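# Insert the loose contact into the housing's empty cavity

## Task

Slide the free contact fully into the housing's vacant cavity until it clicks in and latches, oriented so that its red, notched face points toward the red face of the housing.

## Robot and tools

Robot: two arms, left_arm with a left hand and right_arm with a right hand; the left hand mirrors the right. Calibrated base positions in the scene frame: left_arm (-0.021, +0.433, 0) m, right_arm (-0.053, -0.356, 0) m, each turned only slightly about z. A two-camera stand sits behind the arms. Loose objects may occasionally be nudged by an outside push.

Frames. Scene frame: origin at table-top height midway between the nominal bases, +z up, +x out over the table, left_arm on the +y side (image left/right does not follow these names). Each arm's reported hand pose, velocities and wrist-camera poses are in that arm's own base frame. Offsets you send are along the axes of that arm's current Hand target. The hand point sits 0.05 m in front of the palm and 0.15 m out from the wrist flange: its +z runs along the straight fingers, +y out of the palm, +x across the palm away from the thumb on the right hand (toward the thumb on the left hand). Straight fingers extend 0.06-0.07 m past the point along +z and lie 0.06 m behind it along -y. A bracket on the little-finger side of the wrist can strike things, and with fingers level the wrist may hang lower than the hand and reach the table first. Printed poses can be off by a few centimetres.

execute_actions(actions, cameras). actions is a list of up to 15 actions; each action is a list of up to 15 rows, one row per 1/30 s step, and a short action repeats its final row to fill 15 steps. Every row is one list of 28 numbers in [-1, 1] covering both arms: left_arm dx, dy, dz, rx, ry, rz; left hand little, ring, middle, index, thumb_bend, thumb_turn, force_limit, speed; then the same 14 for right_arm. The six pose numbers are an offset (not a pose) from the Hand target as it was when that action began, every row counted from that same start; 1.0 equals 0.6 m or 180 degrees, and rx, ry, rz form a single rotation vector. Sending zeros for all six re-commands the current Hand target. cameras: names, ["all"], or []; an empty actions list returns all images by default.

Hand numbers: fingers and thumb_bend +1 straight/open, -1 curled; thumb_turn +1 beside the palm, -1 opposite the fingers. force_limit maps -1 to about 0 N and +1 to 10 N at the fingertip (15 N for the two thumb motors). speed rises from nearly zero at -1 to full at +0.48 and stays full to +1. There is no 'no change' value: to keep a hand as it is, resend the eight hand numbers of the last row actually run for it; if none has run yet, send hand_measured plus hand_force_limit and hand_speed. With the thumb opposed the hand holds items roughly 0.035-0.065 m thick; for a soft grip close at speed -0.94 or lower. To grip harder, raise force_limit and send a target further closed than hand_measured.

move(target, speed, blend, stop_force, zero, blocking, cameras). target is one 28-number row as above, or a list of up to 15 such rows; every row is an offset from the same starting Hand targets, not from the row before. speed: top path speed in m/s, 0.002 to 3.6 (default 0.25), one value or one per target; rotation is limited to twice that in rad/s. blend: corner rounding in metres for lists. stop_force: 3 to 120 N, both arms, ends an arm's path when its wrist sensor feels that much push against the motion; do not rely on it while the hand turns, and omit it when backing away from a contact. zero (only with stop_force, default true) re-zeroes the sensor before the move. blocking=false returns early but cannot be combined with stop_force. Paths are straight and avoid nothing. The result adds a 'move:' line: done, off_target, moving, held or fault, plus limits=paced (pose clipped) or limits=held.

wait(seconds 0-10) lets time pass with commands held. stop brakes a running move. zoom_image(camera, region [x0, y0, x1, y1] pixels, at most 504 by 504) enlarges part of the latest image. show_instructions shows the reference pages. zero_wrist_force(arm) re-zeroes one wrist sensor. finished_scene ends the scene for good.

Result lines: end_effector_position (m), end_effector_quat_wxyz, velocities; Hand target (base for your next offsets; the hand often rests slightly short of it, so send the remaining distance); hand_measured, hand_stopped_by (moving, target, force, stalled, fault) and hand_load_n (positive when something pushes a finger open), each in motor order; Wrist force and torque in the end-effector axes plus the peak since last shown; joint torques (include the arm's own weight); some step positions.

Cameras: cam_head_left, cam_head_right, cam_high, cam_low, cam_left_wrist, cam_right_wrist, each 896x504.

Cautions. Commanded orientation is clipped to within 32 degrees of the measured one each step. Arms are stiff: aiming even slightly past a hard contact can trip a fault. A net outside force near 150 N (give or take 25) or joint contact torque at its limit (136 N m for the big joints, 25.4 N m for the wrists) freezes that arm for 10 s. Motors holding loads or straining toward unreachable poses heat up; 70 °C gives a MOTOR HOT warning, 85 °C brakes the arm for 30-60 s. Keep the arms and hands clear of each other; the clearance check is not reliable. Do not drop parts, release them while moving, slam or strike fixed or heavy items, overload fingers, or let anything leave the table. Avoid routing the hand close to its own base. Push the contact in slowly and gently.

Each tool is called after "Call:" as name(argument=value, ...) on one line, values as JSON.

Reference images:

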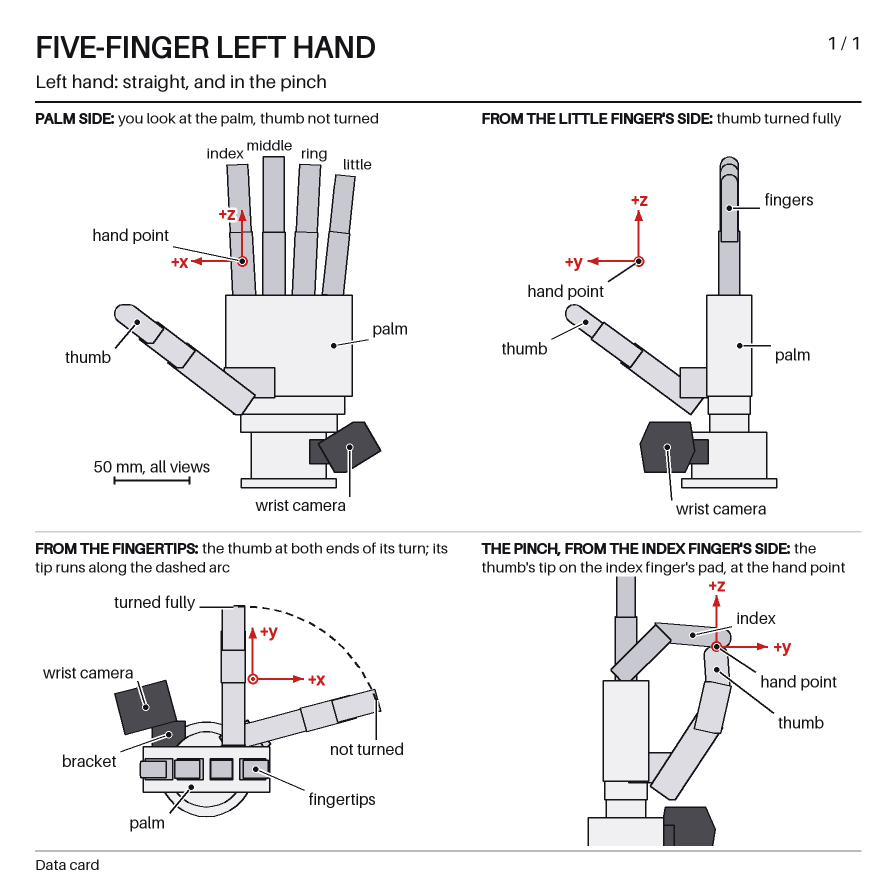

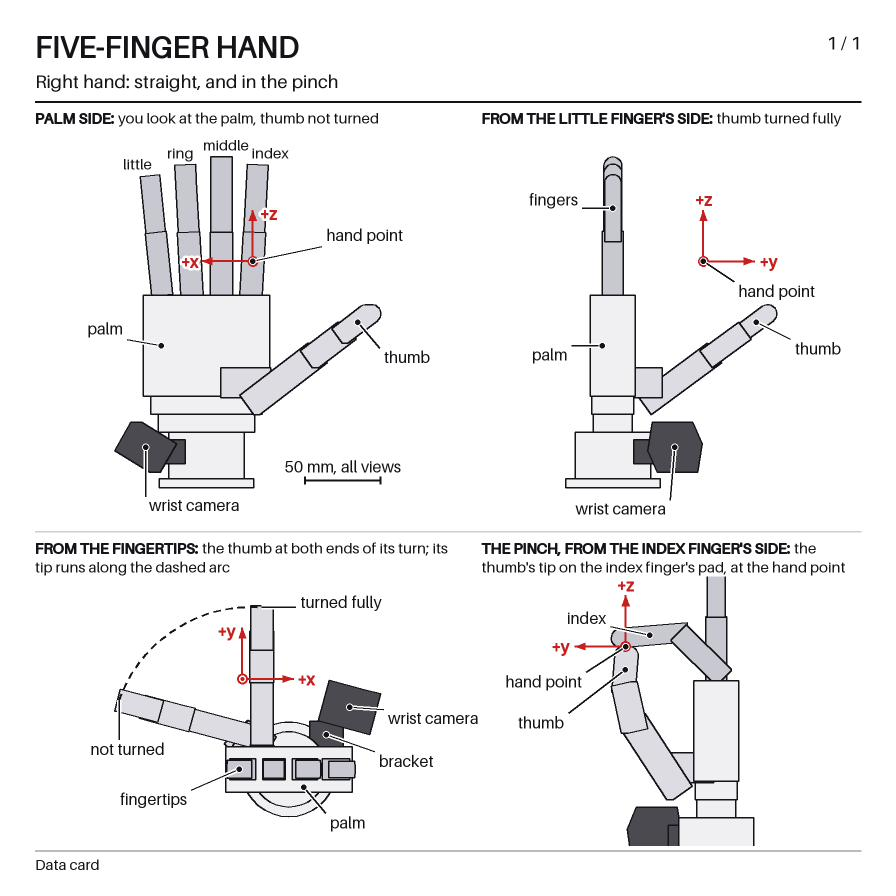

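## Session

Call:
execute_actions(actions=[])

Scene clock: 0.00 s.
left_arm: end_effector_position=(+0.5118, +0.2848, +0.2785) hand_measured=(+1.000, +1.000, +1.000, +1.000, +1.000, +1.000) hand_load_n=(-0.5, +0.0, +0.0, +0.0, +0.0, +0.0) hand_stopped_by=(target, target, target, target, target, target) hand_force_limit=0.00 hand_speed=-0.80 end_effector_quat_wxyz=(-0.063, +0.794, -0.581, +0.166) | right_arm: end_effector_position=(+0.7112, +0.3070, +0.2596) hand_measured=(+1.000, +1.000, +1.000, +1.000, +1.000, +1.000) hand_load_n=(+0.0, +0.0, +0.0, +0.0, +0.0, +0.0) hand_stopped_by=(target, target, target, target, target, target) hand_force_limit=0.00 hand_speed=-0.80 end_effector_quat_wxyz=(+0.109, +0.397, +0.909, +0.067)
Joint positions: left_arm=[4.013 -2.319 -0.653 1.556 -1.248 3.681] | right_arm=[0.239 -0.573 0.27 1.618 1.595 -0.51]
Joint velocities: within noise
Joint torques (N m): no reading
Motor temperatures (°C): left_arm=[27 30 35 33 38 33] | right_arm=[31 30 32 34 36 34]
Wrist force (N): no reading
Wrist torque (N m): no reading
Wrist force, peak (N): no reading
Hand target: left_arm +0.5118, +0.2848, +0.2785; -0.063, +0.794, -0.581, +0.166 | right_arm +0.7112, +0.3070, +0.2596; +0.109, +0.397, +0.909, +0.067

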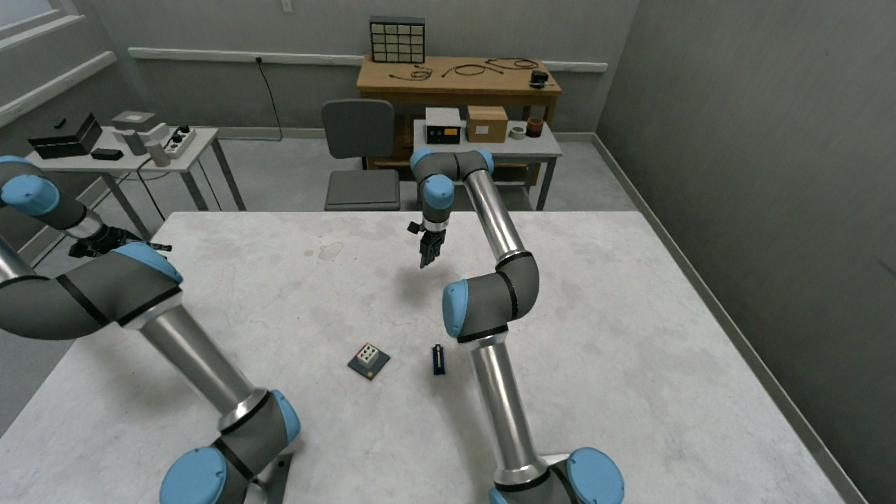

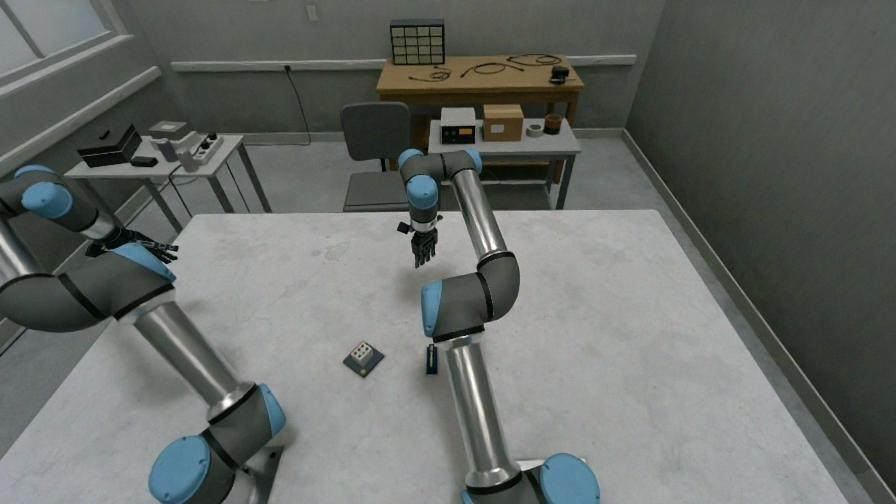

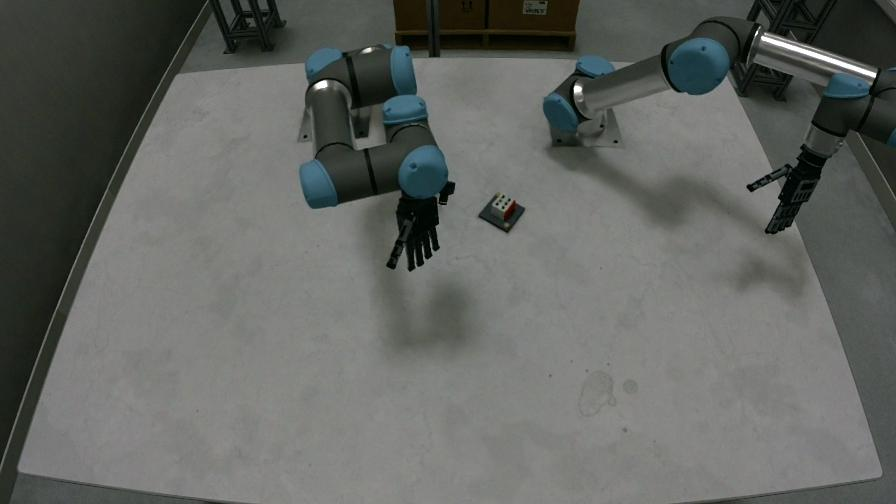

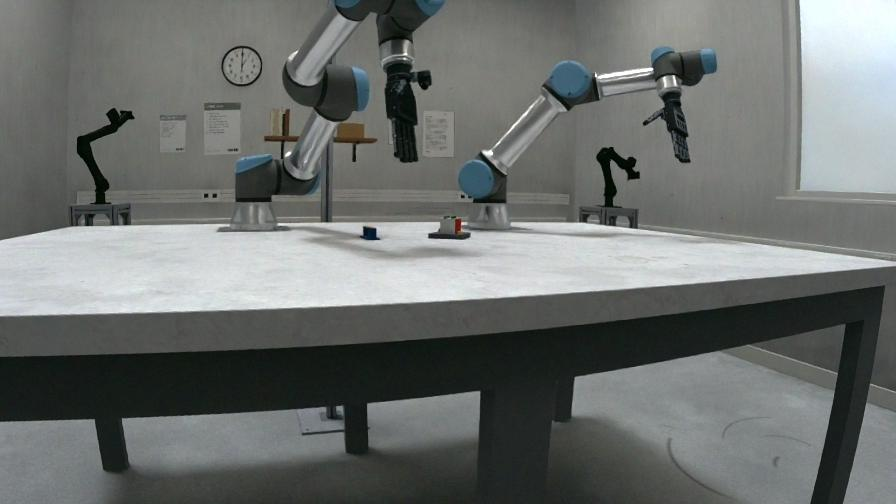

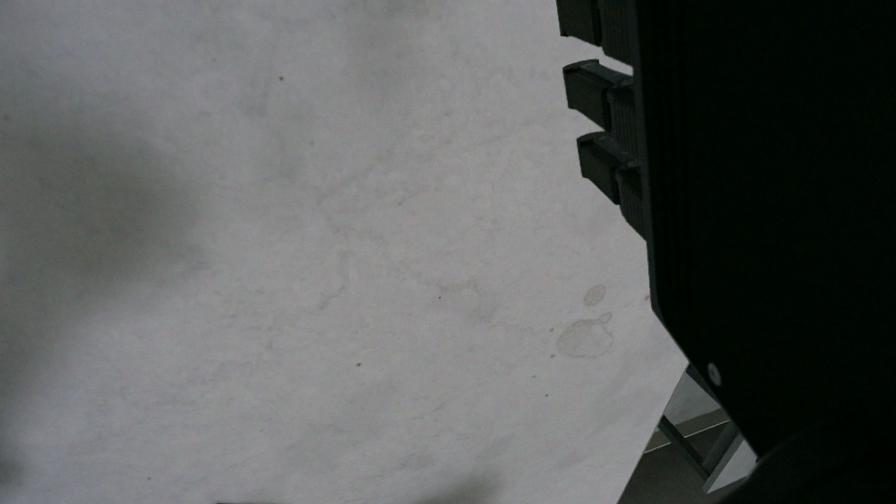

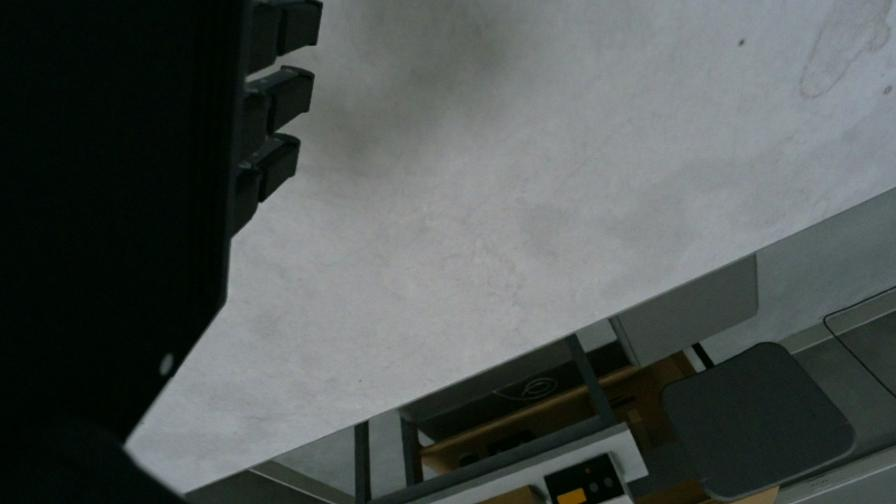

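Call:
zoom_image(camera="cam_head_left", region=[330, 320, 470, 400])

Call:
zoom_image(camera="cam_head_right", region=[330, 320, 470, 400])

Call:
zoom_image(camera="cam_high", region=[440, 170, 580, 250])

Call:
zoom_image(camera="cam_low", region=[340, 190, 500, 260])

Scaled by 3.600.

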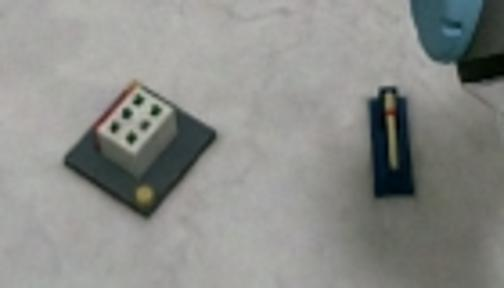

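Scaled by 3.600.

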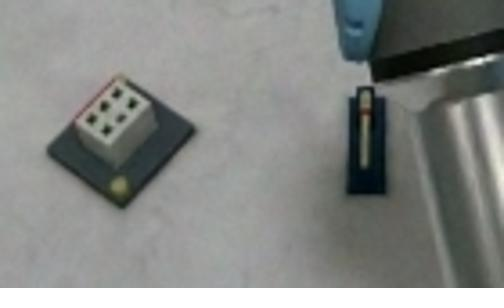

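Scaled by 3.600.

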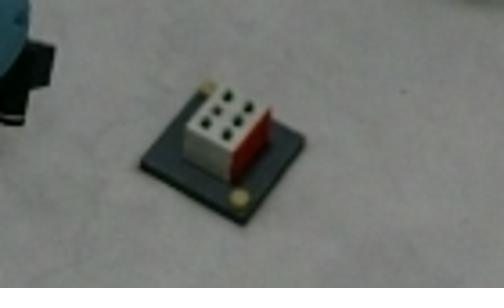

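Scaled by 3.150.

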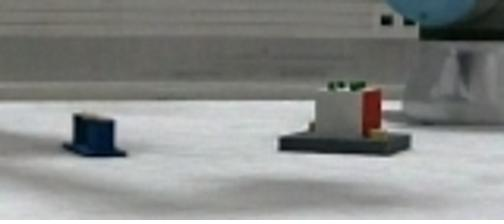

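Call:
move(target=[0,0,0,0,0,0,1,1,1,1,1,1,0,-0.8,0.3897,-0.4517,-0.1383,0.0439,0.0715,-0.2607,1,1,1,1,1,1,0,-0.8], speed=0.35, cameras=["all"])

Scene clock: 10.63 s.
left_arm: end_effector_position=(+0.5118, +0.2848, +0.2785) hand_measured=(+1.000, +1.000, +1.000, +1.000, +1.000, +1.000) hand_load_n=(+0.0, +0.0, +0.0, +0.0, +0.0, +0.0) hand_stopped_by=(target, target, target, target, target, target) hand_force_limit=0.00 hand_speed=-0.80 end_effector_quat_wxyz=(-0.063, +0.794, -0.581, +0.166) | right_arm: end_effector_position=(+0.3442, +0.2933, +0.2494) hand_measured=(+1.000, +1.000, +1.000, +1.000, +1.000, +1.000) hand_load_n=(+0.0, +0.0, +0.0, +0.5, +0.0, +0.0) hand_stopped_by=(target, target, target, target, target, target) hand_force_limit=0.00 hand_speed=-0.80 end_effector_quat_wxyz=(+0.000, +0.000, +1.000, +0.001)
Joint positions: left_arm=[4.013 -2.319 -0.653 1.556 -1.248 3.681] | right_arm=[0.291 -1.375 1.58 1.365 1.57 -1.279]
Joint torques (N m): left_arm=[0.83 51.22 17.66 -2.2 0.36 0.04] | right_arm=[-14.4 -34.98 -9.99 0.03 -1.82 -1.14]
Wrist force (N): left_arm=[-0.1 0.2 -0.1] | right_arm=[-0.1 0.6 -0.2]
Wrist torque (N m): left_arm=[0.04 0.02 -0.02] | right_arm=[0.07 0.01 -0.05]
Wrist force, peak (N): left_arm=[-0.4 -0.1 0.0] | right_arm=[-0.9 1.4 0.7]
Hand target: left_arm +0.5118, +0.2848, +0.2785; -0.063, +0.794, -0.581, +0.166 | right_arm +0.3442, +0.2933, +0.2494; +0.000, +0.000, +1.000, +0.001
Off the commanded pose: left_arm 0.000 m, 0 deg | right_arm 0.000 m, 0 deg.
move: done

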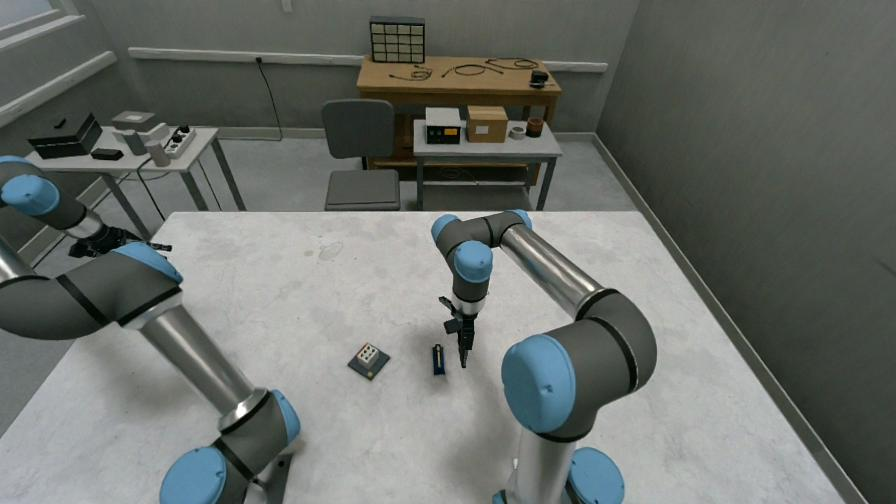

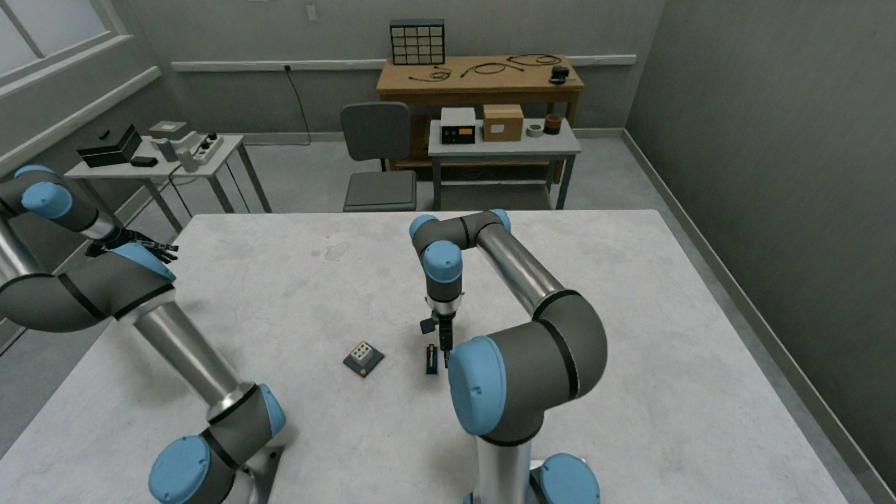

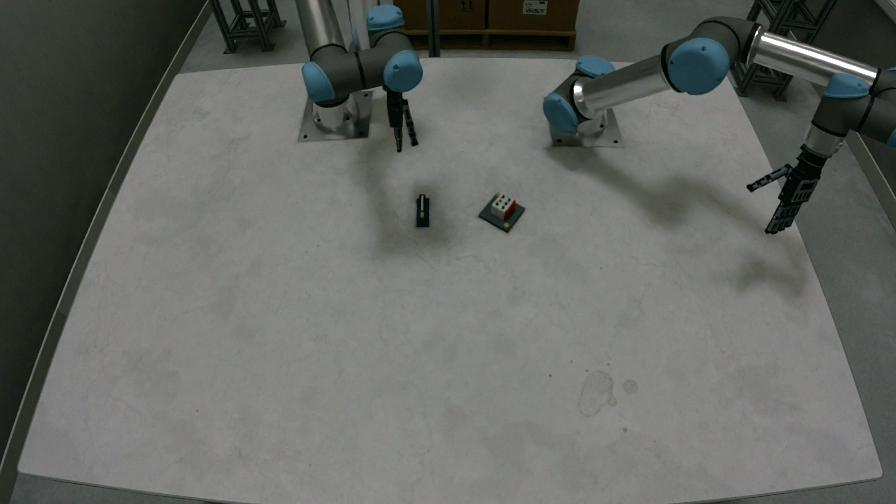

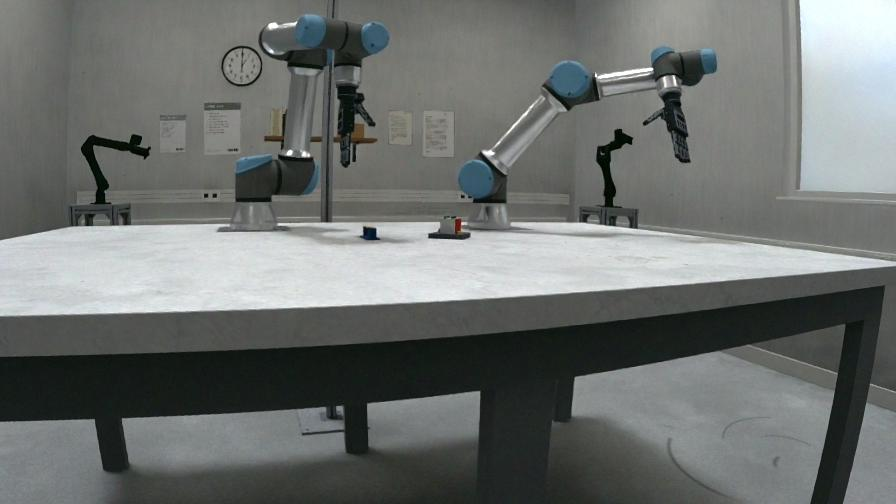

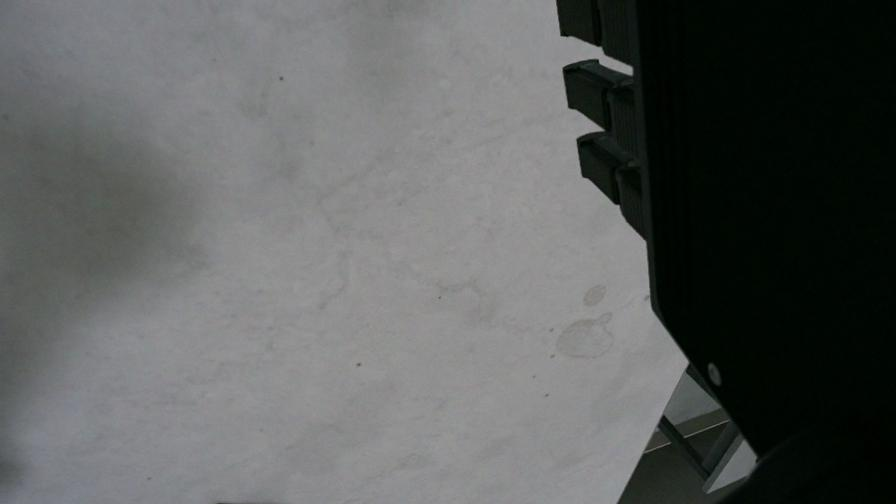

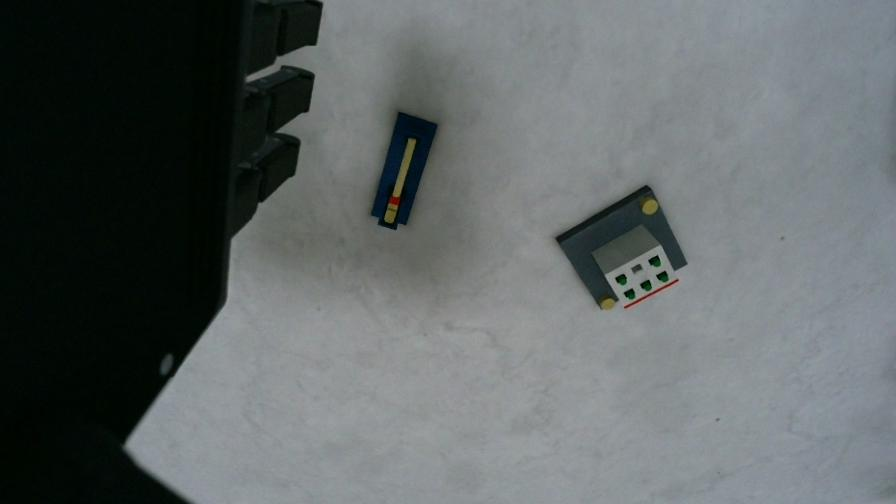

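Excellent view. Zoom in.

Call:
zoom_image(camera="cam_right_wrist", region=[340, 90, 480, 250])

Call:
zoom_image(camera="cam_right_wrist", region=[540, 170, 710, 330])

Call:
zoom_image(camera="cam_low", region=[350, 205, 480, 250])

Call:
zoom_image(camera="cam_head_left", region=[420, 330, 460, 385])

Call:
zoom_image(camera="cam_high", region=[400, 180, 450, 240])

Scaled by 3.150.

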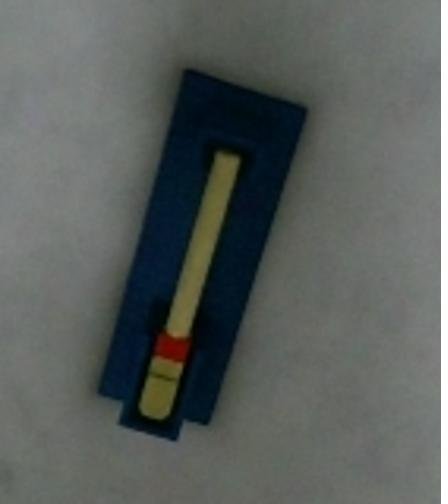

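Scaled by 2.965.

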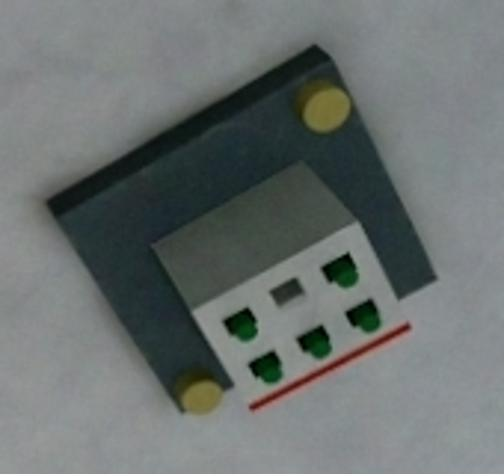

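Scaled by 3.877.

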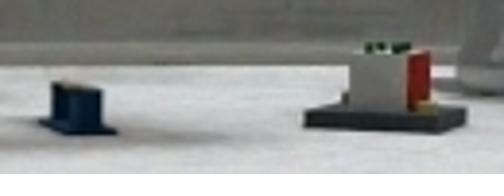

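Scaled by 9.164.

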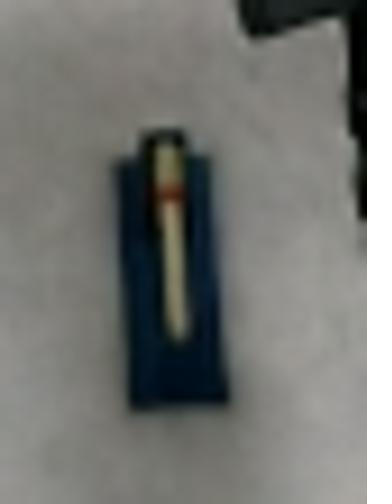

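Scaled by 8.400.

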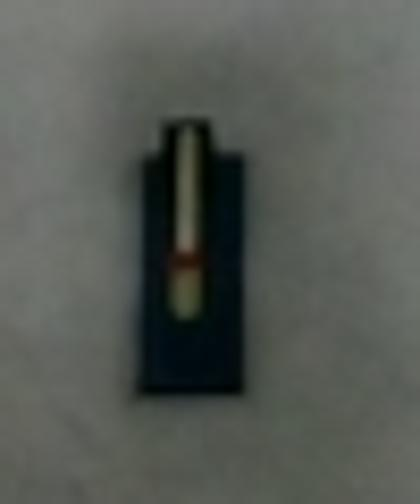

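Call:
move(target=[0,0,0,0,0,0,1,1,1,1,1,1,0,-0.8,0,-0.05,0.1667,0,0,0,1,1,1,1,1,1,0,-0.8], speed=0.3, cameras=["cam_right_wrist","cam_low","cam_high"])

Call:
zoom_image(camera="cam_right_wrist", region=[350, 130, 600, 360])

Call:
zoom_image(camera="cam_low", region=[355, 218, 385, 248])

Scene clock: 16.07 s.
left_arm: end_effector_position=(+0.5118, +0.2848, +0.2785) hand_measured=(+1.000, +1.000, +1.000, +1.000, +1.000, +1.000) hand_load_n=(+0.0, +0.0, +0.0, +0.0, +0.0, +0.0) hand_stopped_by=(target, target, target, target, target, target) hand_force_limit=0.00 hand_speed=-0.80 end_effector_quat_wxyz=(-0.063, +0.794, -0.581, +0.166) | right_arm: end_effector_position=(+0.3443, +0.2634, +0.1494) hand_measured=(+1.000, +1.000, +1.000, +1.000, +1.000, +1.000) hand_load_n=(+0.0, +0.0, +0.0, +0.0, +0.0, +0.0) hand_stopped_by=(target, target, target, target, target, target) hand_force_limit=0.00 hand_speed=-0.80 end_effector_quat_wxyz=(+0.000, +0.000, +1.000, +0.001)
Joint positions: left_arm=[4.013 -2.319 -0.653 1.556 -1.248 3.681] | right_arm=[0.21 -1.338 1.805 1.104 1.57 -1.361]
Joint torques (N m): left_arm=[0.08 51.71 17.85 -2.3 0.4 0.05] | right_arm=[11.76 -27.6 -8.86 0.2 0.57 0.03]
Wrist force (N): left_arm=[-0.2 0.0 -0.1] | right_arm=[-0.3 0.7 0.0]
Wrist torque (N m): left_arm=[0.00 0.03 -0.01] | right_arm=[0.08 0.04 -0.07]
Wrist force, peak (N): left_arm=[-0.1 -0.3 -0.5] | right_arm=[-0.1 1.2 -1.8]
Hand target: left_arm +0.5118, +0.2848, +0.2785; -0.063, +0.794, -0.581, +0.166 | right_arm +0.3442, +0.2634, +0.1493; +0.000, +0.000, +1.000, +0.001
Off the commanded pose: left_arm 0.000 m, 0 deg | right_arm 0.000 m, 0 deg.
move: done
Images, in order (width x height): cam_high 896x504, cam_low 896x504, cam_right_wrist 896x504.

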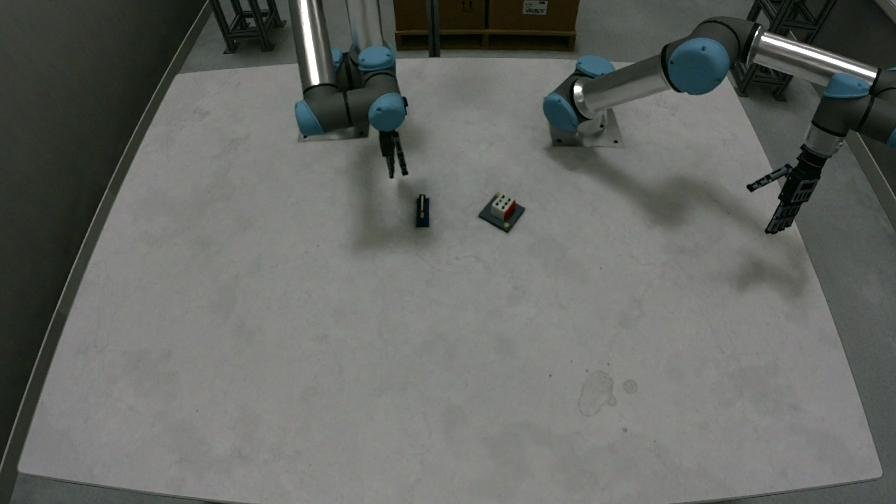

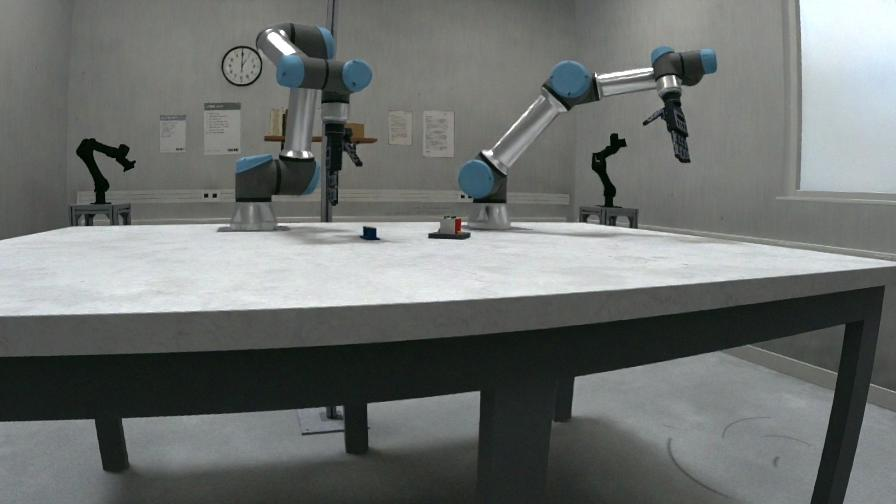

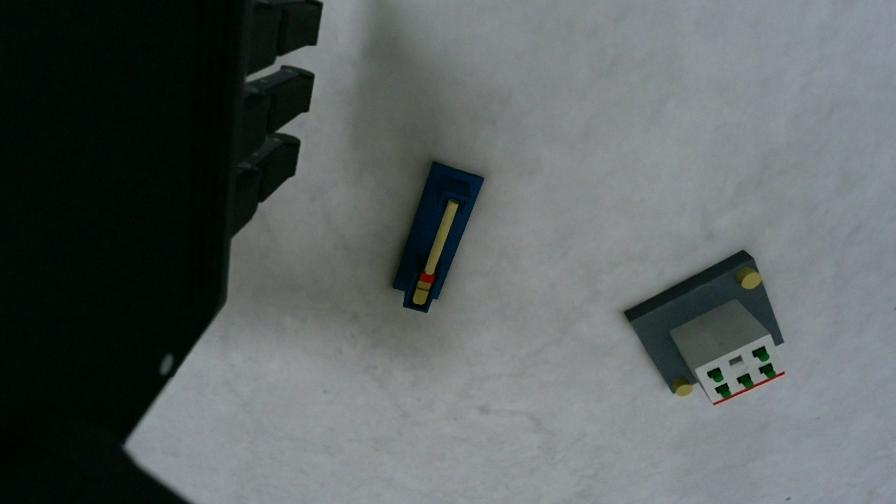

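Scaled by 2.016.

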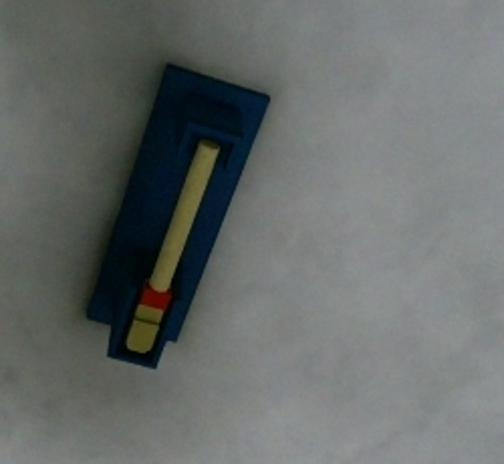

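Scaled by 16.800.

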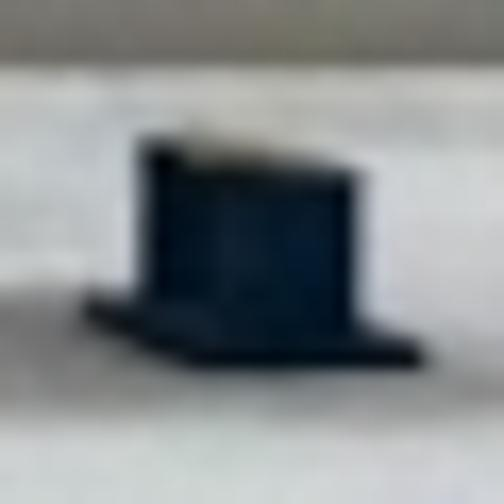

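Call:
move(target=[0,0,0,0,0,0,1,1,1,1,1,1,0,-0.8,-0.0833,0.3333,0,0,0,0,1,1,1,1,1,1,0,-0.8], speed=0.3, cameras=["cam_right_wrist","cam_head_left","cam_high"])

Call:
zoom_image(camera="cam_right_wrist", region=[400, 200, 640, 380])

Scene clock: 21.13 s.
left_arm: end_effector_position=(+0.5118, +0.2848, +0.2785) hand_measured=(+1.000, +1.000, +1.000, +1.000, +1.000, +1.000) hand_load_n=(+0.0, +0.0, +0.5, +0.0, +0.0, +0.0) hand_stopped_by=(target, target, target, target, target, target) hand_force_limit=0.00 hand_speed=-0.80 end_effector_quat_wxyz=(-0.063, +0.794, -0.581, +0.166) | right_arm: end_effector_position=(+0.3943, +0.4633, +0.1496) hand_measured=(+1.000, +1.000, +1.000, +1.000, +1.000, +1.000) hand_load_n=(+0.0, +0.0, +0.5, +0.0, +0.0, +0.0) hand_stopped_by=(target, target, target, target, target, target) hand_force_limit=0.00 hand_speed=-0.80 end_effector_quat_wxyz=(+0.000, +0.000, +1.000, +0.001) end_effector_velocity=(+0.002, +0.001, +0.000) end_effector_angular_velocity=(+0.002, -0.001, -0.002)
Joint positions: left_arm=[4.013 -2.319 -0.653 1.556 -1.248 3.681] | right_arm=[0.589 -0.947 1.224 1.292 1.57 -0.982]
Joint velocities: left_arm=[within noise] | right_arm=[-0.001 0.003 -0.005 0 -0.001 0.001]
Joint torques (N m): left_arm=[0.26 51.81 17.38 -2.25 0.42 0.05] | right_arm=[-0.5 -37.94 -25.18 1.97 -1.46 1.47]
Wrist force (N): left_arm=[0.0 0.0 0.0] | right_arm=[-0.4 0.5 0.2]
Wrist torque (N m): left_arm=[-0.01 0.01 0.00] | right_arm=[0.04 0.03 0.10]
Wrist force, peak (N): left_arm=[0.3 -0.1 -0.3] | right_arm=[-0.8 2.8 0.0]
Hand target: left_arm +0.5118, +0.2848, +0.2785; -0.063, +0.794, -0.581, +0.166 | right_arm +0.3943, +0.4633, +0.1496; +0.000, +0.000, +1.000, +0.001
Off the commanded pose: left_arm 0.000 m, 0 deg | right_arm 0.000 m, 0 deg.
move: done
Images, in order (width x height): cam_head_left 896x504, cam_high 896x504, cam_right_wrist 896x504.

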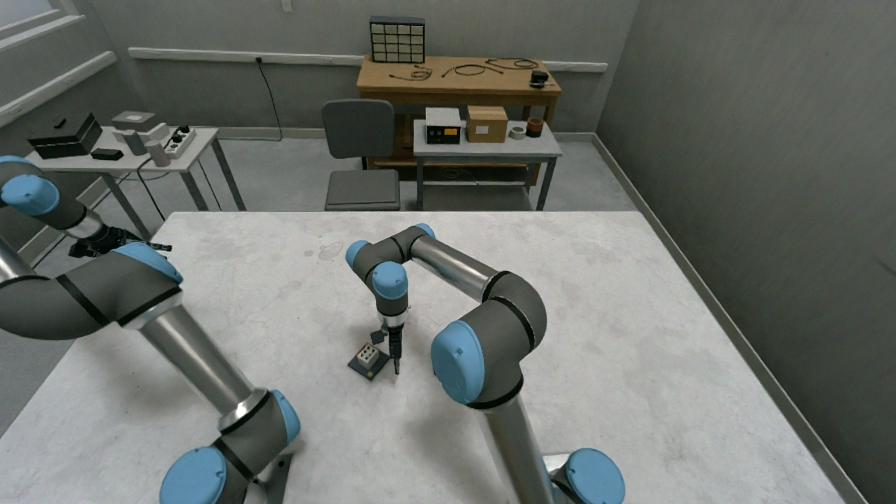

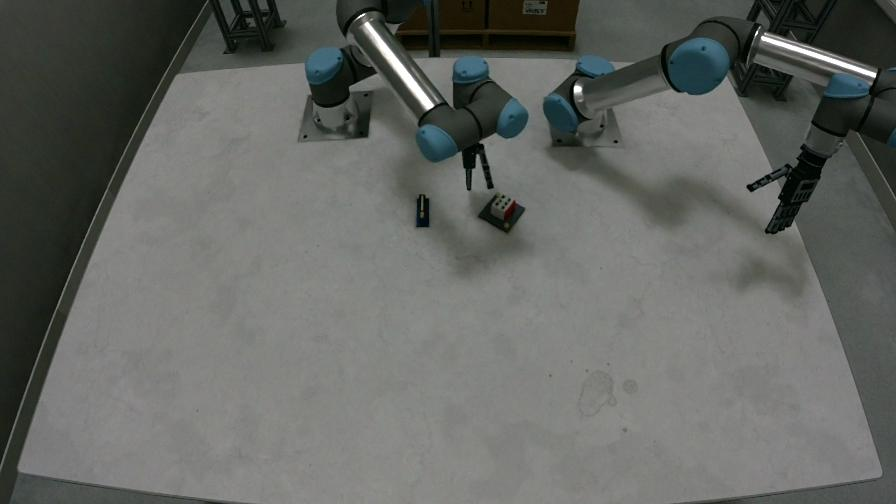

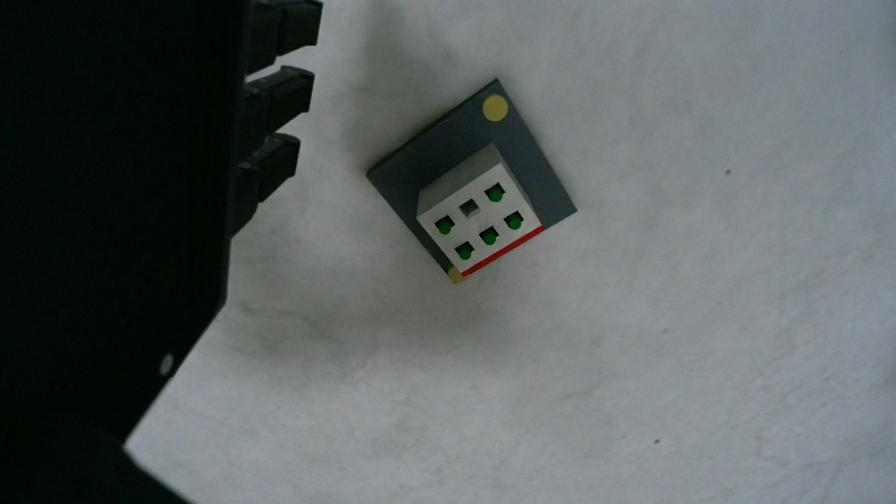

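Scaled by 2.100.

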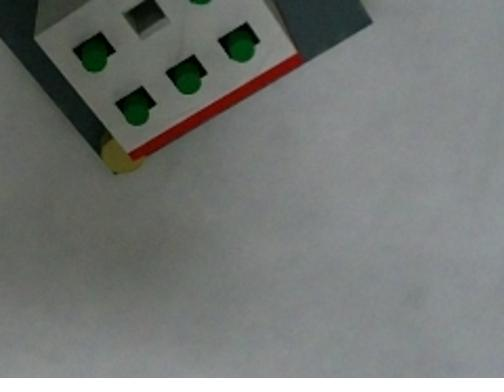

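Call:
zoom_image(camera="cam_right_wrist", region=[350, 60, 600, 300])

Scaled by 2.016.

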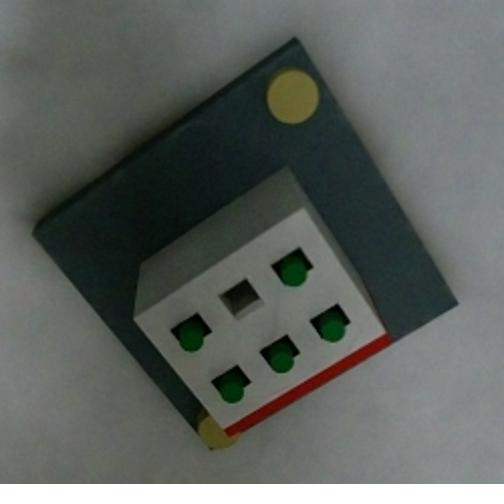

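Call:
zoom_image(camera="cam_right_wrist", region=[440, 180, 500, 240])

Scaled by 8.400.

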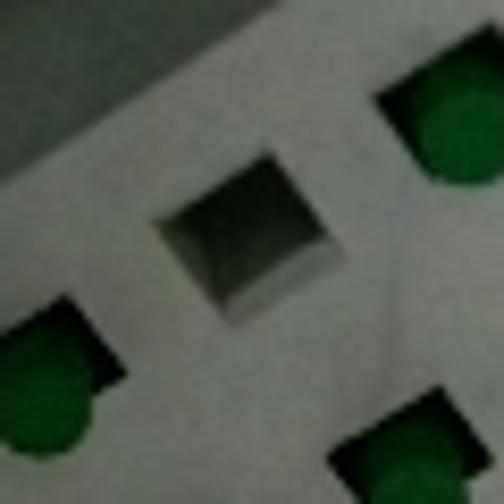

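Call:
move(target=[0,0,0,0,0,0,1,1,1,1,1,1,0,-0.8,-0.0278,-0.3105,0.0627,0.0484,0.1537,0,1,1,1,1,1,1,0,-0.8], speed=0.3, cameras=["cam_right_wrist"])

Call:
zoom_image(camera="cam_right_wrist", region=[350, 140, 550, 340])

Scene clock: 35.07 s.
left_arm: end_effector_position=(+0.5118, +0.2848, +0.2785) hand_measured=(+1.000, +1.000, +1.000, +1.000, +1.000, +1.000) hand_load_n=(+0.0, +0.0, +0.0, +0.0, +0.0, +0.0) hand_stopped_by=(target, target, target, target, target, target) hand_force_limit=0.00 hand_speed=-0.80 end_effector_quat_wxyz=(-0.063, +0.794, -0.581, +0.166) | right_arm: end_effector_position=(+0.4109, +0.2772, +0.1118) hand_measured=(+1.000, +1.000, +1.000, +1.000, +1.000, +1.000) hand_load_n=(+0.0, +0.0, +0.0, +0.0, +0.0, +0.0) hand_stopped_by=(target, target, target, target, target, target) hand_force_limit=0.00 hand_speed=-0.80 end_effector_quat_wxyz=(-0.238, +0.000, +0.968, -0.075)
Joint positions: left_arm=[4.013 -2.319 -0.653 1.556 -1.248 3.681] | right_arm=[0.231 -0.844 1.305 1.614 1.606 -1.33]
Joint torques (N m): left_arm=[0.17 50.5 18.17 -2.2 0.44 -0.02] | right_arm=[-4.41 -43.66 -24.14 3.57 -0.4 -1.24]
Wrist force (N): left_arm=[-0.2 0.1 0.0] | right_arm=[-0.9 1.0 -0.2]
Wrist torque (N m): left_arm=[0.01 0.04 -0.02] | right_arm=[0.11 0.07 -0.10]
Wrist force, peak (N): left_arm=[-0.2 0.1 -0.4] | right_arm=[0.1 2.0 -0.1]
Hand target: left_arm +0.5118, +0.2848, +0.2785; -0.063, +0.794, -0.581, +0.166 | right_arm +0.4109, +0.2771, +0.1118; -0.239, +0.000, +0.968, -0.075
Off the commanded pose: left_arm 0.000 m, 0 deg | right_arm 0.000 m, 0 deg.
move: done
Images, in order (width x height): cam_right_wrist 896x504.

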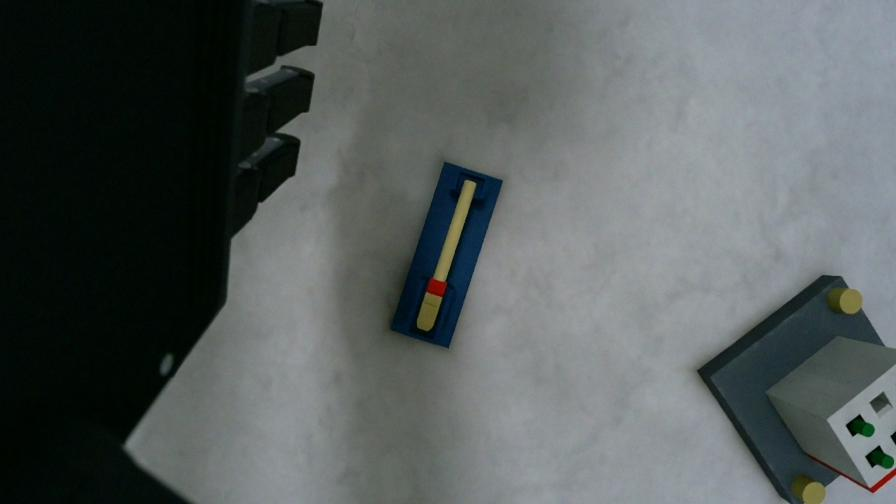

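Scaled by 2.520.

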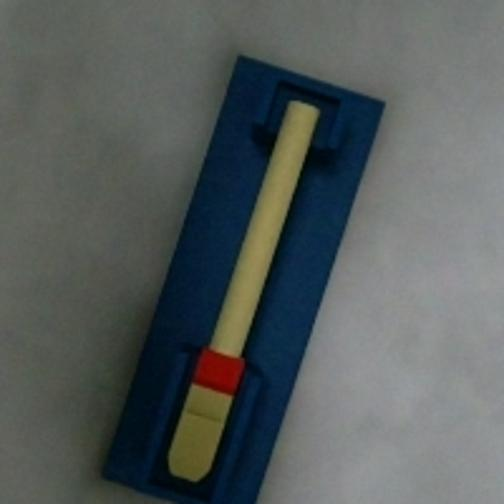

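Call:
zoom_image(camera="cam_right_wrist", region=[385, 260, 475, 350])

Call:
zoom_image(camera="cam_right_wrist", region=[425, 155, 515, 245])

Scaled by 5.600.

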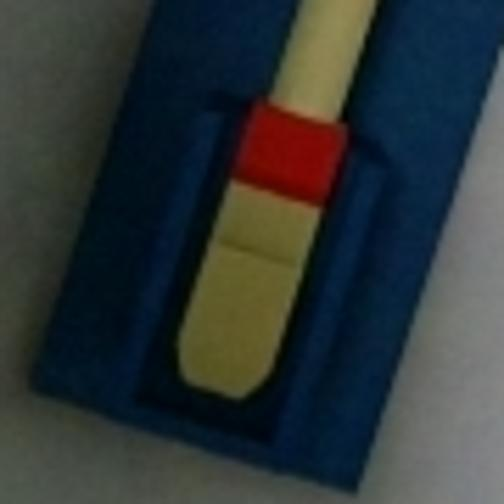

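Scaled by 5.600.

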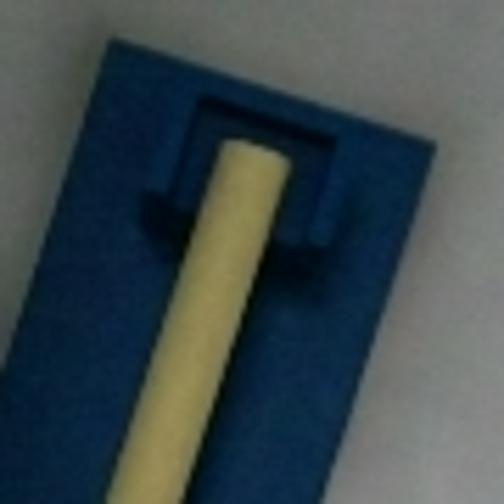

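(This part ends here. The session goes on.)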